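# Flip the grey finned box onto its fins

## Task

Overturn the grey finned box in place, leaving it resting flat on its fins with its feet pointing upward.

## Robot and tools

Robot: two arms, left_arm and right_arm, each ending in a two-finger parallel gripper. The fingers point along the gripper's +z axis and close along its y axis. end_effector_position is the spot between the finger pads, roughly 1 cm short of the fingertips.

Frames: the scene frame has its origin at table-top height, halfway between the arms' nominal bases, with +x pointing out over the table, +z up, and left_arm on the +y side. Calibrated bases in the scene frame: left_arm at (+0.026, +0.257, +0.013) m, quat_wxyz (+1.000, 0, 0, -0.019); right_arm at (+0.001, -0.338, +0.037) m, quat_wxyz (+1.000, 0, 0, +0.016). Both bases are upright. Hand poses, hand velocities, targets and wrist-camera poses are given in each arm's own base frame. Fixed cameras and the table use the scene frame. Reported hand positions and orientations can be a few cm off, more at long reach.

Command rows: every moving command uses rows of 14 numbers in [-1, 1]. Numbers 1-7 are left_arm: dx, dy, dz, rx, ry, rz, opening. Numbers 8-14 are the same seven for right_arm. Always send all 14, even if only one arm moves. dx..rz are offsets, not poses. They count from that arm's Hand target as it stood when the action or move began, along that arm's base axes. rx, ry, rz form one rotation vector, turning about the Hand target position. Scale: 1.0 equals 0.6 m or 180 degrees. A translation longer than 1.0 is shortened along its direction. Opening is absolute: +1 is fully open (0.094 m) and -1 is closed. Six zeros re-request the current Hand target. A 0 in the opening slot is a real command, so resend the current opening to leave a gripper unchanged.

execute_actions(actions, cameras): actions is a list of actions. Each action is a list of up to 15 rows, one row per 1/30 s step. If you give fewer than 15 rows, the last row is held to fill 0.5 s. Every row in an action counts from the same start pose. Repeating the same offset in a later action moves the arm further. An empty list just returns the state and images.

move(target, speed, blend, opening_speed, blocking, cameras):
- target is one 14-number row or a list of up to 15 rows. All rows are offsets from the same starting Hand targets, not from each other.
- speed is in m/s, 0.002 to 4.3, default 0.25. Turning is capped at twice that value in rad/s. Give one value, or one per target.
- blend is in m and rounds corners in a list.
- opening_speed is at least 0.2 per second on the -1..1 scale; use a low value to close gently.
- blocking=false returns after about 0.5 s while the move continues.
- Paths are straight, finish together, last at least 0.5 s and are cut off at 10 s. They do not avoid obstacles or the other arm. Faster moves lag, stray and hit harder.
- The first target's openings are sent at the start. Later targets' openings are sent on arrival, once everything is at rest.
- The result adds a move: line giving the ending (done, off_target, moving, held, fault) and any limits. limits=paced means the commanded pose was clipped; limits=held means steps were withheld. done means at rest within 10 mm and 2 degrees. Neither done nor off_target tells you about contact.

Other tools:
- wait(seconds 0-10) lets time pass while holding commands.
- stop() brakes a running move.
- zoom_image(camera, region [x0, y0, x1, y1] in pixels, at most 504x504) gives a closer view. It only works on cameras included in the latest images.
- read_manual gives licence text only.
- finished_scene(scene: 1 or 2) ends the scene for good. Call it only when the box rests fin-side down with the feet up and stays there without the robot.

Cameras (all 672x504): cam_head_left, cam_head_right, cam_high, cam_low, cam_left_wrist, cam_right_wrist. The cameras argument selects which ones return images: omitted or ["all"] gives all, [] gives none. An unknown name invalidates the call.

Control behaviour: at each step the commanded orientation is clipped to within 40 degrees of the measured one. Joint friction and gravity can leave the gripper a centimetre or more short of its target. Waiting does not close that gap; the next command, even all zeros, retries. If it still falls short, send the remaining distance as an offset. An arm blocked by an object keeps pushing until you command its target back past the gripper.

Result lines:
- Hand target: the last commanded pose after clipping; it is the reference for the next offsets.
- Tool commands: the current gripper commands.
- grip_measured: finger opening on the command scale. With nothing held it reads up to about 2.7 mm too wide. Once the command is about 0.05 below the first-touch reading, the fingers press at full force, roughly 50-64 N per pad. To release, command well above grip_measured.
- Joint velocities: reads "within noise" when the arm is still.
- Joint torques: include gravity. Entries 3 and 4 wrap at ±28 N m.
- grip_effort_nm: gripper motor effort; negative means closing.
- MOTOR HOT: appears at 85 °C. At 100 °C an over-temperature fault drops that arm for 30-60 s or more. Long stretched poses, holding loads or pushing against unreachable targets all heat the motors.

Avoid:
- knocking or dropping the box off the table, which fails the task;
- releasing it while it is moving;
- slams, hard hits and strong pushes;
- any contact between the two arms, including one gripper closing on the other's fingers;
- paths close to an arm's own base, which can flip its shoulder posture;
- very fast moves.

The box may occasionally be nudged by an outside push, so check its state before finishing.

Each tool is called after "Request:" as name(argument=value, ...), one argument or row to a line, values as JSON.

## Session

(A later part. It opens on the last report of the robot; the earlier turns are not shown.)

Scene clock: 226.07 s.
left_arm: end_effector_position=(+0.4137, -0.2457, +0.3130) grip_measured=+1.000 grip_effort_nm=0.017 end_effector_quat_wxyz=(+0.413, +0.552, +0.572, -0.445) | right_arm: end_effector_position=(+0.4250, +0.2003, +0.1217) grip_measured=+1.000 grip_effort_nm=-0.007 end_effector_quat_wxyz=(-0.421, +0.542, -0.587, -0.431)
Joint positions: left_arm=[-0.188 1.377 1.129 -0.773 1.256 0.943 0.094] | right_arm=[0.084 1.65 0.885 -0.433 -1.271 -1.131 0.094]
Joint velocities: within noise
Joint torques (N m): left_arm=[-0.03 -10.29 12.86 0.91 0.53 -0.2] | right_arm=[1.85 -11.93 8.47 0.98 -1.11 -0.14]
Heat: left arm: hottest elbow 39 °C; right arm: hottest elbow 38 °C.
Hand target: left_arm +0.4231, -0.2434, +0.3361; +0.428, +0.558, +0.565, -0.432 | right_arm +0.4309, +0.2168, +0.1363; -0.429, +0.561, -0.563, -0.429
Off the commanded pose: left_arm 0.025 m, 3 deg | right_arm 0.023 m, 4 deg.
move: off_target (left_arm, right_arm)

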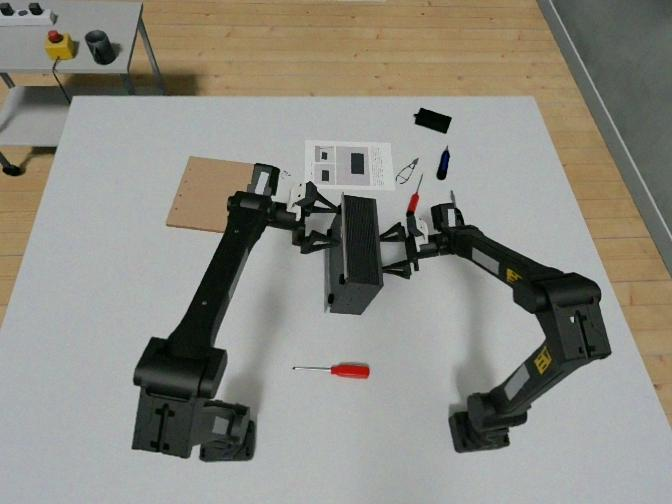

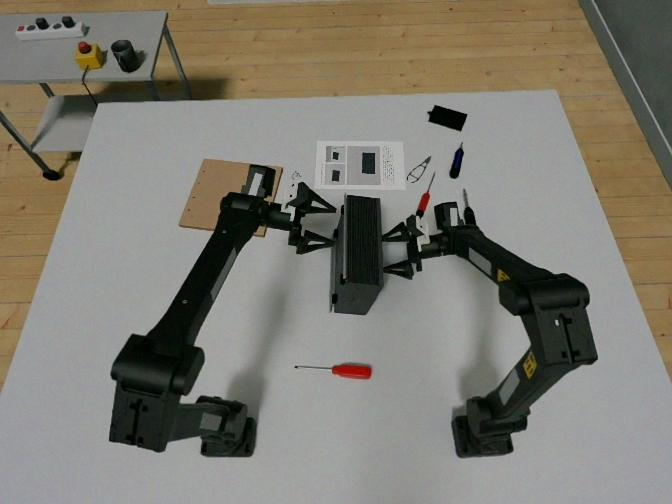

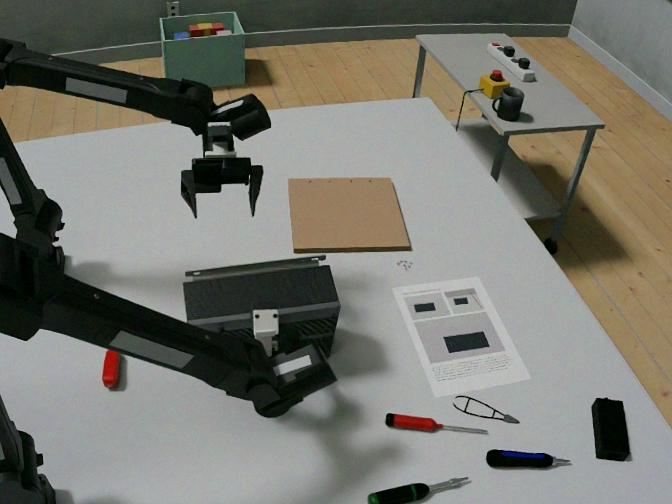

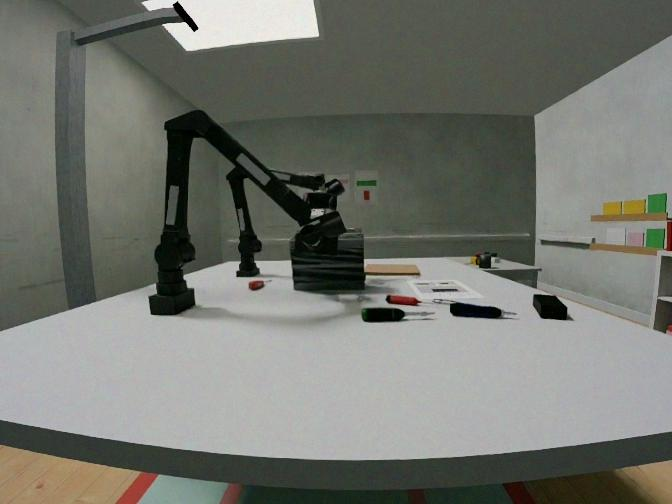

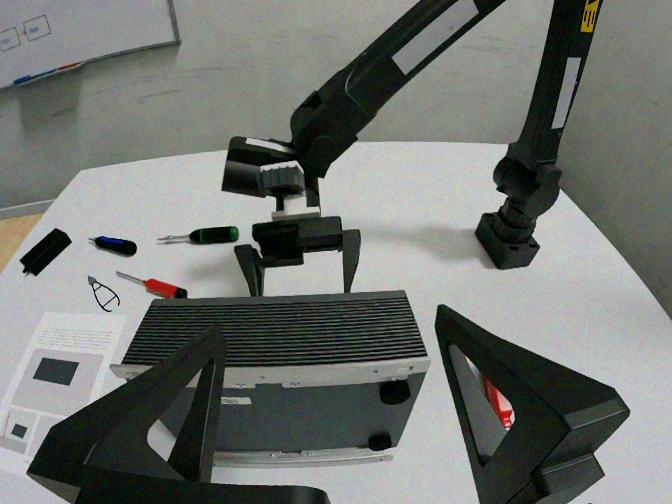

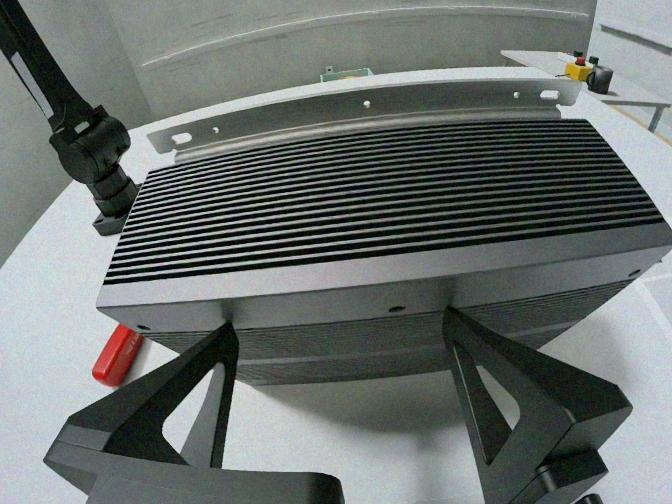

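Request:
move(
  target=[
    [0,0.1,0.02,0,0,0,1,0,-0.1,0.0,0,0,0,1],
    [0,0.35,0.0,0,0,0,1,0,-0.1,0.3,-0.135,0.179,-0.19,1],
    [0,0.35,0.0,0,0,0,0,0.015,0.072,0.3,-0.271,0.358,-0.379,-0.2],
  ],
  speed=[0.08,0.25,0.25],
)

Scene clock: 239.40 s.
left_arm: end_effector_position=(+0.4214, -0.0375, +0.3269) grip_measured=+0.003 grip_effort_nm=-0.120 end_effector_quat_wxyz=(+0.461, +0.516, +0.626, -0.361) | right_arm: end_effector_position=(+0.4338, +0.2509, +0.3025) grip_measured=-0.198 grip_effort_nm=-0.085 end_effector_quat_wxyz=(-0.012, +0.004, +0.995, +0.100)
Joint positions: left_arm=[0.307 1.459 1.296 -1.67 1.239 1.873 0.047] | right_arm=[0.461 1.607 1.707 -1.602 -0.189 0.474 0.038]
Joint velocities: within noise
Joint torques (N m): left_arm=[-0.26 -10.23 10.1 -0.21 0.6 -0.07] | right_arm=[-0.15 -12.22 11.45 0.51 0.01 0.06]
Heat: left arm: hottest elbow 41 °C; right arm: hottest elbow 39 °C.
Hand target: left_arm +0.4233, -0.0332, +0.3360; +0.428, +0.558, +0.565, -0.432 | right_arm +0.4400, +0.2598, +0.3163; +0.000, +0.002, +0.995, +0.104
Off the commanded pose: left_arm 0.010 m, 12 deg | right_arm 0.018 m, 1 deg.
joint sent to its limit (left arm) — joint 4 (wrist pitch), lower limit. The joint targets are off in orientation, not in position.
move: off_target (left_arm, right_arm); target 3's new opening was sent with left_arm's hand 0.010 m and 12 deg from that target

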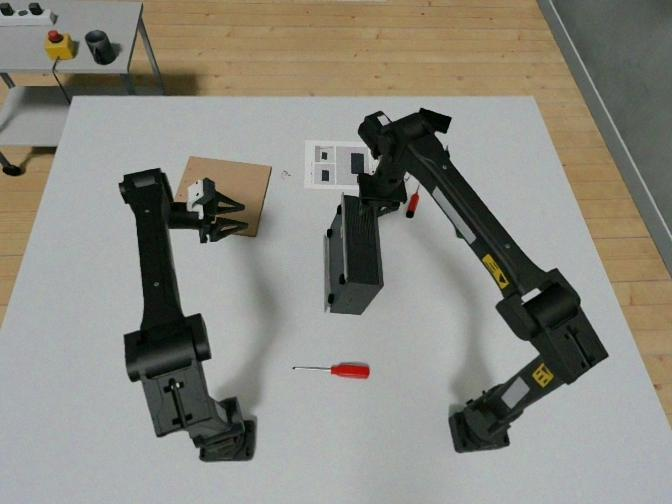

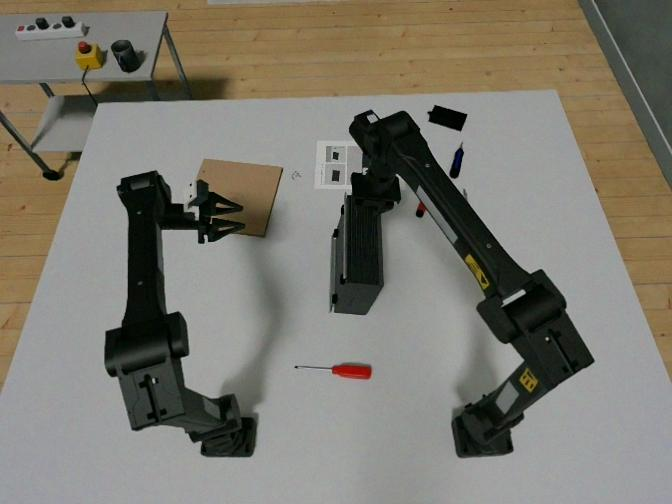

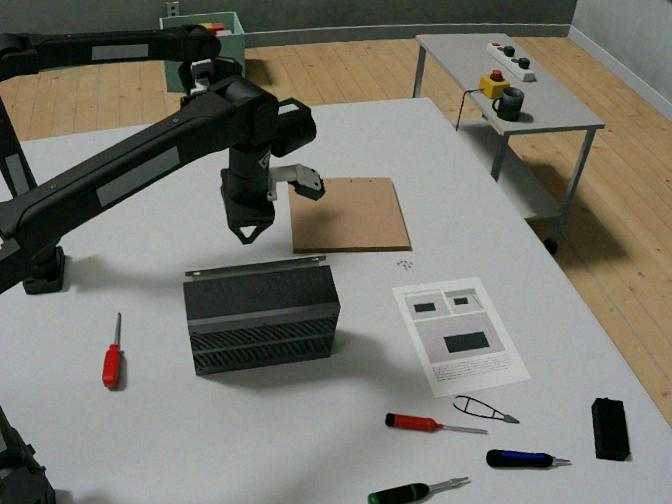

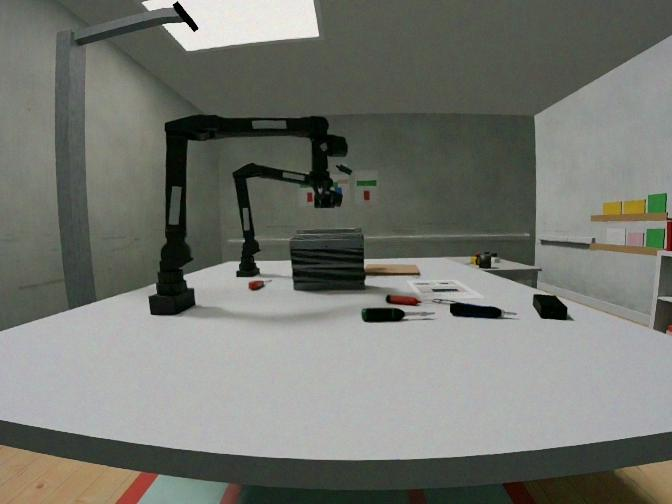

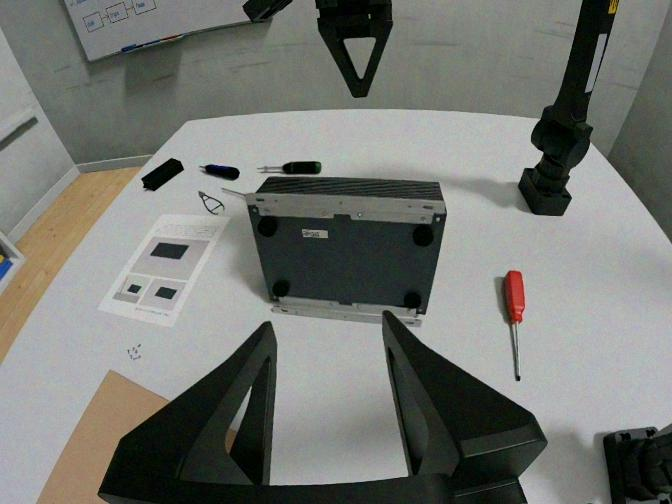

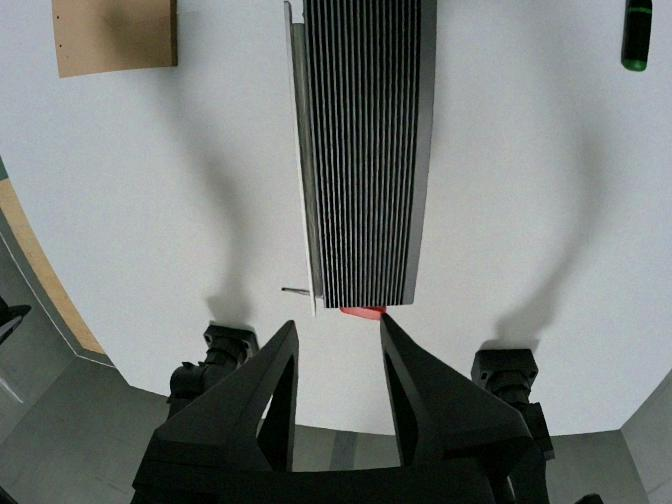

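Request:
move(
  target=[
    [0,0,0,0,0,0,0,0.03,0.052,-0.11,0,0,0,-0.2],
    [0,0,0.0,0,0,0,0,0.03,0.072,-0.222,0,0,0,-0.2],
    [0,0,0.0,0,0,0,0,0.03,0.072,-0.222,0,0,0,-1],
  ],
  speed=[0.15,0.06,0.05],
  opening_speed=0.5,
  cameras=["cam_head_left","cam_left_wrist","cam_right_wrist"],
)

Request:
zoom_image(
  camera="cam_left_wrist",
  region=[200, 60, 500, 360],
)

Scene clock: 257.13 s.
left_arm: end_effector_position=(+0.4214, -0.0375, +0.3269) grip_measured=+0.003 grip_effort_nm=-0.125 end_effector_quat_wxyz=(+0.461, +0.516, +0.626, -0.361) | right_arm: end_effector_position=(+0.4584, +0.2952, +0.1868) grip_measured=-0.952 grip_effort_nm=-1.004 end_effector_quat_wxyz=(-0.001, +0.009, +0.994, +0.105)
Joint positions: left_arm=[0.307 1.459 1.296 -1.67 1.239 1.873 0.047] | right_arm=[0.516 1.714 1.538 -1.29 -0.182 0.544 0.002]
Joint velocities: within noise
Joint torques (N m): left_arm=[-0.26 -10.29 10.11 -0.21 0.6 -0.07] | right_arm=[0.09 -14.8 8.18 1.1 0 -0.16]
Heat: left arm: hottest elbow 44 °C; right arm: hottest elbow 41 °C.
Hand target: left_arm +0.4233, -0.0332, +0.3360; +0.428, +0.558, +0.565, -0.432 | right_arm +0.4580, +0.3032, +0.1832; +0.000, +0.001, +0.995, +0.104
Off the commanded pose: left_arm 0.010 m, 12 deg | right_arm 0.009 m, 1 deg.
joint sent to its limit (left arm) — joint 4 (wrist pitch), lower limit. The joint targets are off in orientation, not in position.
move: off_target (left_arm)
Images, in order (width x height): cam_head_left 672x504, cam_left_wrist 672x504, cam_right_wrist 672x504.

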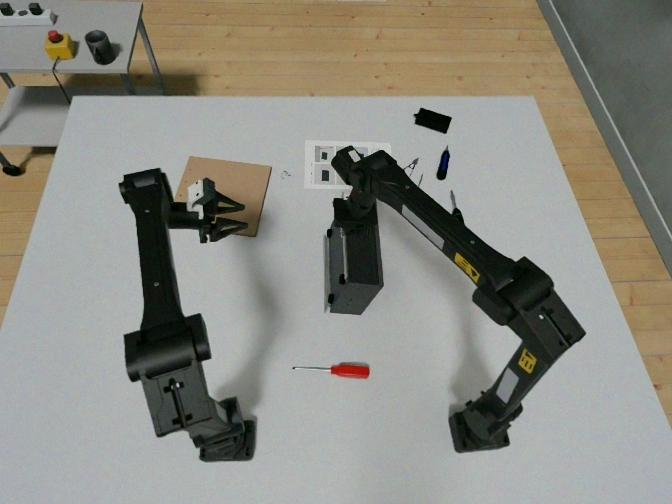

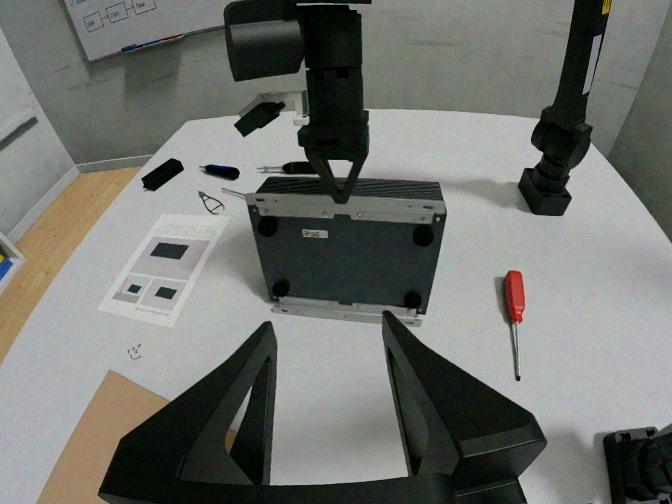

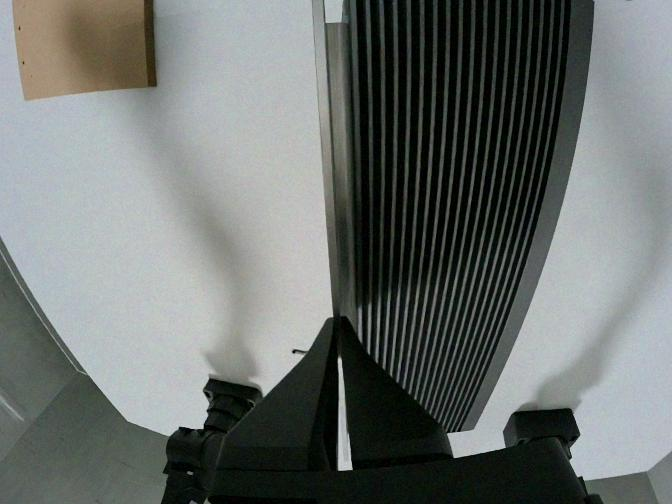

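Scaled by 1.680 from the camera's 672x504 image, which has a finer 960x720 frame.

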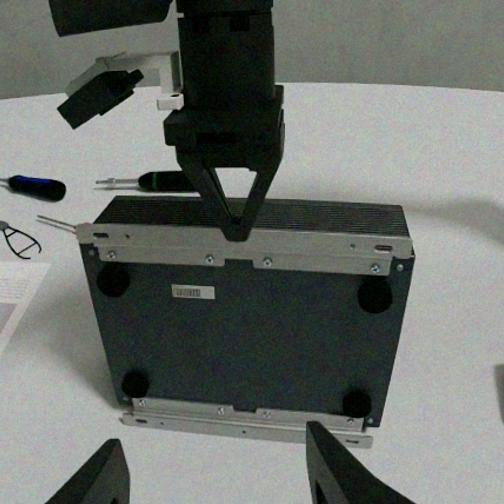

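Request:
move(
  target=[
    [0,0,0,0,0,0,0,0,-0.131,0.004,0.111,0,0,-1],
    [0,0,0,0,0,0,0,0,-0.212,-0.035,0.222,0,0,-1],
    [0,0,0,0,0,0,0,0,-0.245,-0.11,0.333,0,0,-1],
    [0,0,0,0,0,0,0,0,-0.235,-0.215,0.42,0,0,-1],
  ],
  speed=0.07,
  blend=0.02,
)

Request:
zoom_image(
  camera="cam_low",
  region=[250, 210, 400, 310],
)

Scene clock: 280.07 s.
left_arm: end_effector_position=(+0.4214, -0.0375, +0.3269) grip_measured=+0.003 grip_effort_nm=-0.125 end_effector_quat_wxyz=(+0.461, +0.516, +0.626, -0.361) | right_arm: end_effector_position=(+0.4515, +0.1534, +0.0630) grip_measured=-0.954 grip_effort_nm=-1.038 end_effector_quat_wxyz=(+0.009, +0.014, +0.719, +0.695)
Joint positions: left_arm=[0.307 1.459 1.296 -1.67 1.239 1.873 0.047] | right_arm=[-0.04 1.992 1.054 -0.881 -1.536 -0.241 0.002]
Joint velocities: within noise
Joint torques (N m): left_arm=[-0.15 -10.46 10.1 -0.2 0.61 -0.08] | right_arm=[1.32 -11.63 6.71 0.05 -0.26 -0.19]
Heat: left arm: hottest elbow 45 °C; right arm: hottest elbow 41 °C.
Hand target: left_arm +0.4233, -0.0332, +0.3360; +0.428, +0.558, +0.565, -0.432 | right_arm +0.4580, +0.1620, +0.0542; -0.001, +0.001, +0.722, +0.692
Off the commanded pose: left_arm 0.010 m, 12 deg | right_arm 0.014 m, 2 deg.
joint sent to its limit (left arm) — joint 4 (wrist pitch), lower limit. The joint targets are off in orientation, not in position.
move: off_target (left_arm, right_arm)

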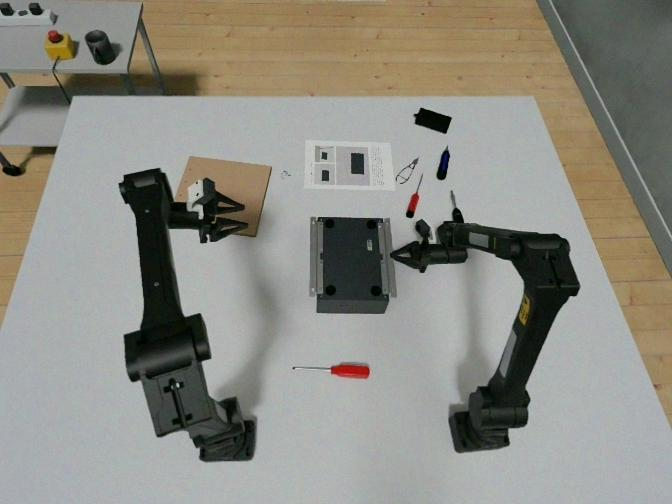

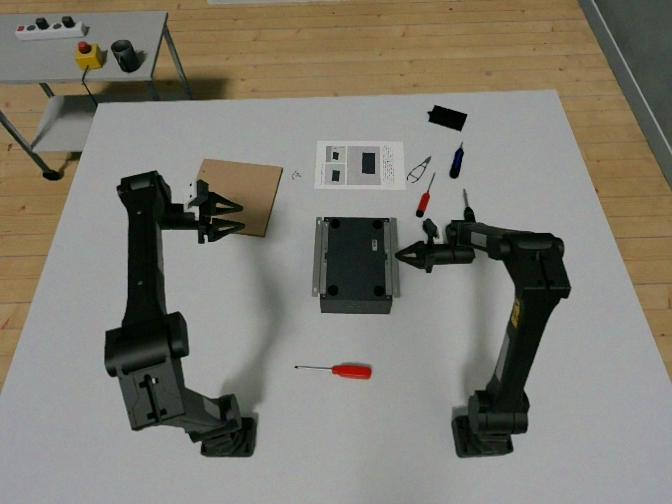

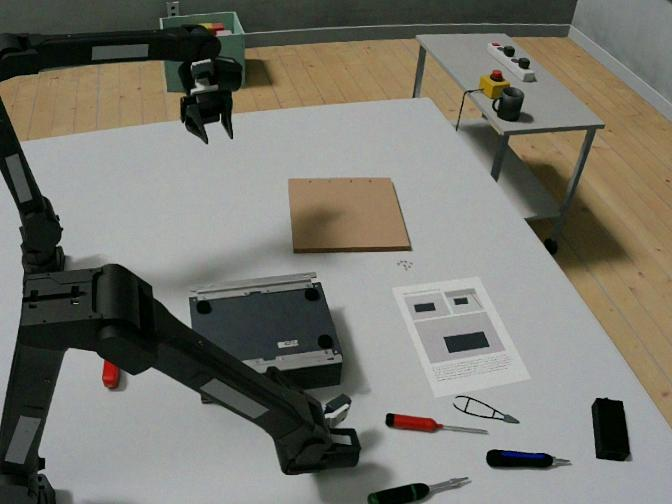

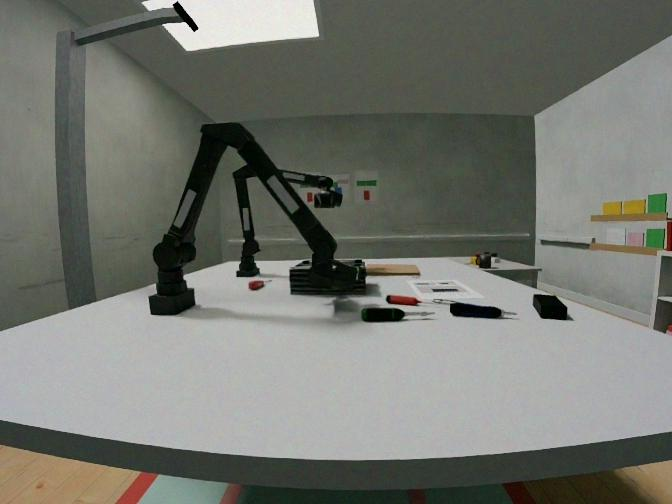

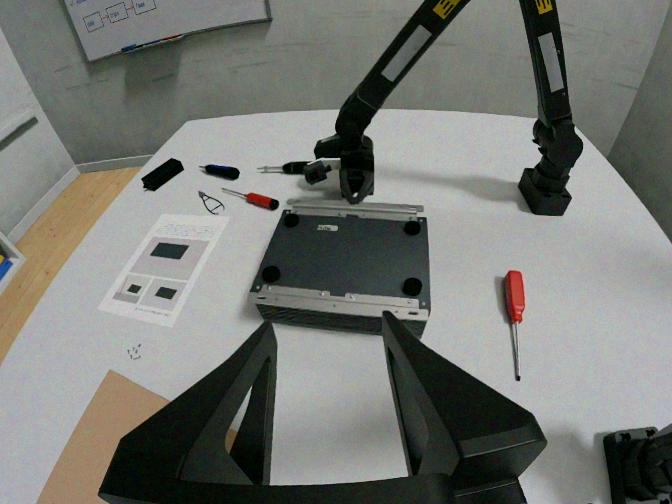

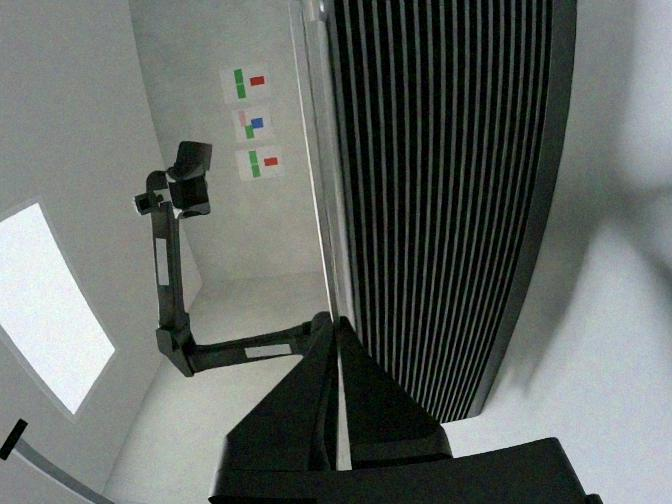

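Scaled by 3.360.

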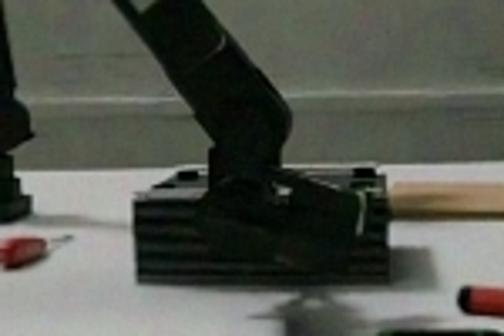

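Request:
move(
  target=[
    [0,0,0,0,0,0,0,0,0,0,-0.08,0,0,-0.2],
    [0,0,0,0,0,0,0,-0.03,-0.07,0,-0.085,0,0,-0.2],
    [0,0,0,0,0,0,0,-0.01,-0.08,-0.07,-0.085,0,0,-1],
    [0,0,0,0,0,0,0,0.0,0.17,-0.07,-0.085,0,0,-1],
  ],
  speed=[0.06,0.06,0.08,0.08],
)

Scene clock: 297.13 s.
left_arm: end_effector_position=(+0.4214, -0.0375, +0.3269) grip_measured=+0.003 grip_effort_nm=-0.120 end_effector_quat_wxyz=(+0.461, +0.516, +0.626, -0.361) | right_arm: end_effector_position=(+0.4650, +0.2349, +0.0043) grip_measured=-0.986 grip_effort_nm=-0.769 end_effector_quat_wxyz=(+0.007, +0.029, +0.810, +0.585)
Joint positions: left_arm=[0.307 1.459 1.296 -1.67 1.239 1.873 0.047] | right_arm=[0.157 1.974 0.928 0.025 -1.192 0.606 0.001]
Joint velocities: within noise
Joint torques (N m): left_arm=[-0.09 -10.29 10.1 -0.23 0.6 -0.07] | right_arm=[4.19 -15.44 4.9 2.18 -0.86 0.07]
Heat: left arm: hottest elbow 46 °C; right arm: hottest elbow 40 °C.
Hand target: left_arm +0.4233, -0.0332, +0.3360; +0.428, +0.558, +0.565, -0.432 | right_arm +0.4579, +0.2642, +0.0122; -0.001, +0.001, +0.808, +0.590
Off the commanded pose: left_arm 0.010 m, 12 deg | right_arm 0.031 m, 3 deg.
joint sent to its limit (left arm) — joint 4 (wrist pitch), lower limit. The joint targets are off in orientation, not in position.
move: off_target (left_arm, right_arm); target 3's new opening was sent with right_arm's hand 0.015 m and 2 deg from that target

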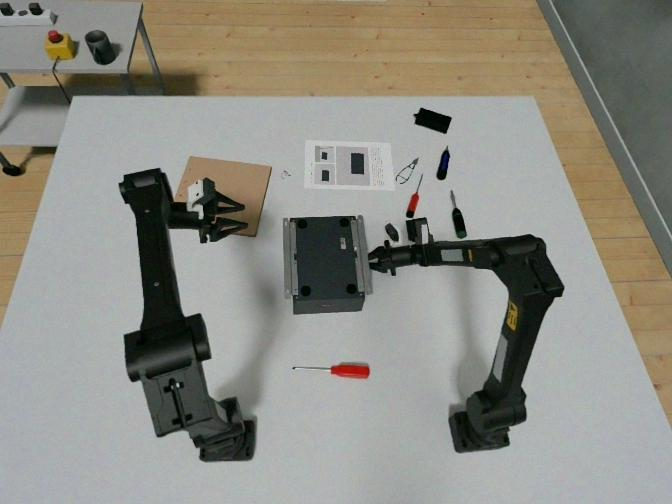

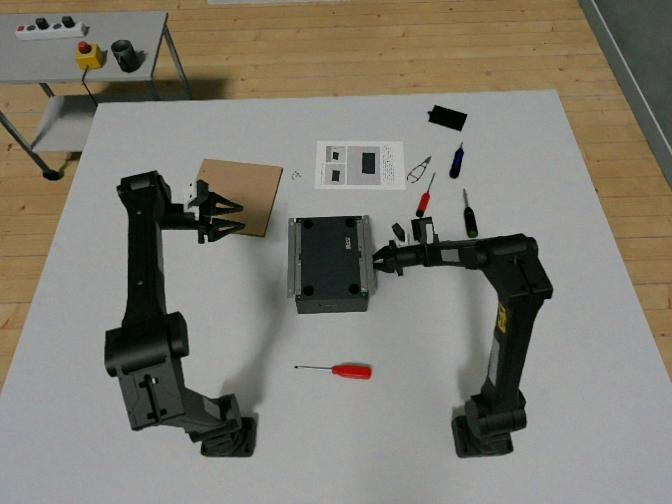

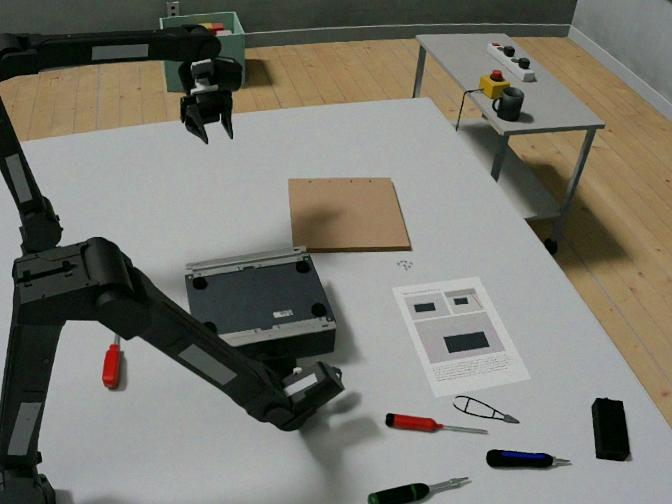

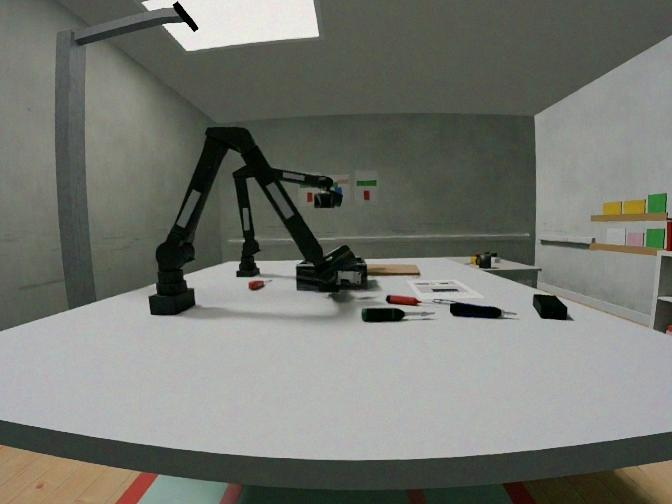

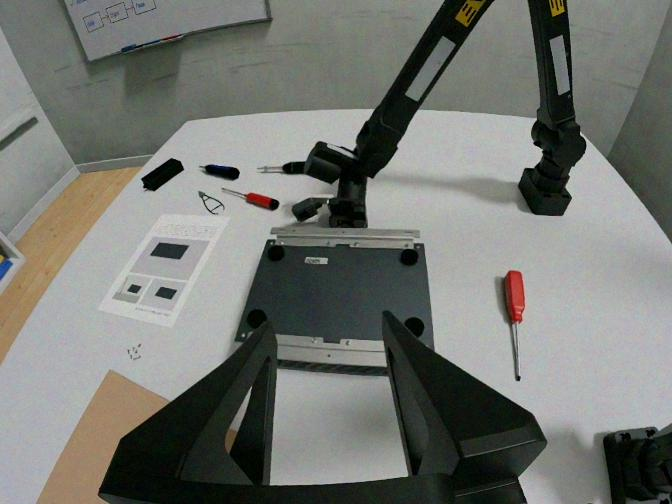

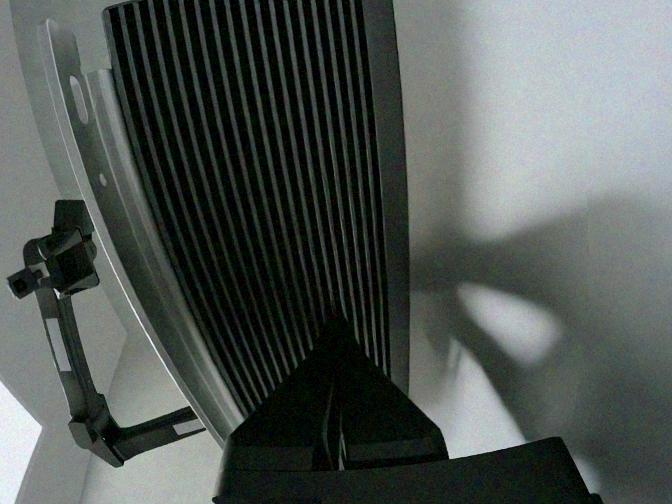

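Center restored. Back off and finish.

Request:
move(
  target=[0,0,0,0,0,0,0,-0.02,-0.15,0.02,0,0,0,-1],
  speed=0.1,
  cameras=["cam_head_left"],
)

Request:
finished_scene(
  scene=2,
)

Scene clock: 304.20 s.
left_arm: end_effector_position=(+0.4214, -0.0375, +0.3269) grip_measured=+0.003 grip_effort_nm=-0.125 end_effector_quat_wxyz=(+0.461, +0.516, +0.626, -0.361) | right_arm: end_effector_position=(+0.4318, +0.1782, +0.0179) grip_measured=-0.986 grip_effort_nm=-0.764 end_effector_quat_wxyz=(-0.014, +0.008, +0.808, +0.589)
Joint positions: left_arm=[0.307 1.459 1.296 -1.67 1.239 1.873 0.047] | right_arm=[0.035 1.927 0.946 -0.53 -1.259 0.098 0.001]
Joint velocities: within noise
Joint torques (N m): left_arm=[-0.15 -10.29 10.13 -0.18 0.6 -0.09] | right_arm=[-1.67 -13.8 6.68 0.34 -0.76 -0.27]
Heat: left arm: hottest elbow 46 °C; right arm: hottest elbow 39 °C.
Hand target: left_arm +0.4233, -0.0332, +0.3360; +0.428, +0.558, +0.565, -0.432 | right_arm +0.4460, +0.1741, +0.0242; -0.001, +0.001, +0.808, +0.590
Off the commanded pose: left_arm 0.010 m, 12 deg | right_arm 0.016 m, 2 deg.
joint sent to its limit (left arm) — joint 4 (wrist pitch), lower limit. The joint targets are off in orientation, not in position.
move: off_target (left_arm, right_arm)
Images, in order (width x height): cam_head_left 672x504.

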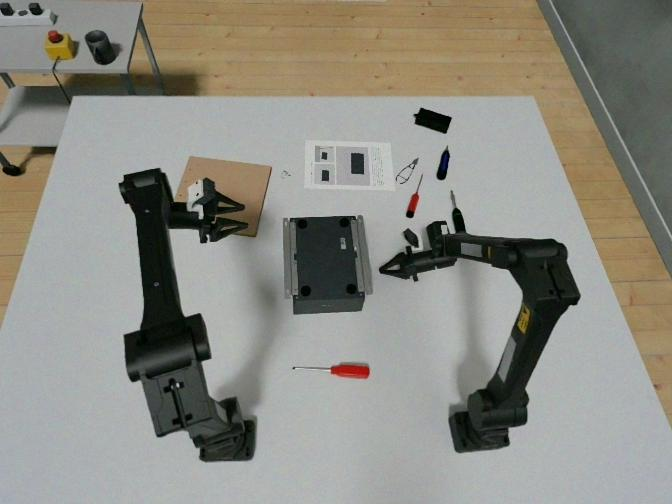

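The scene is finished: the task was done.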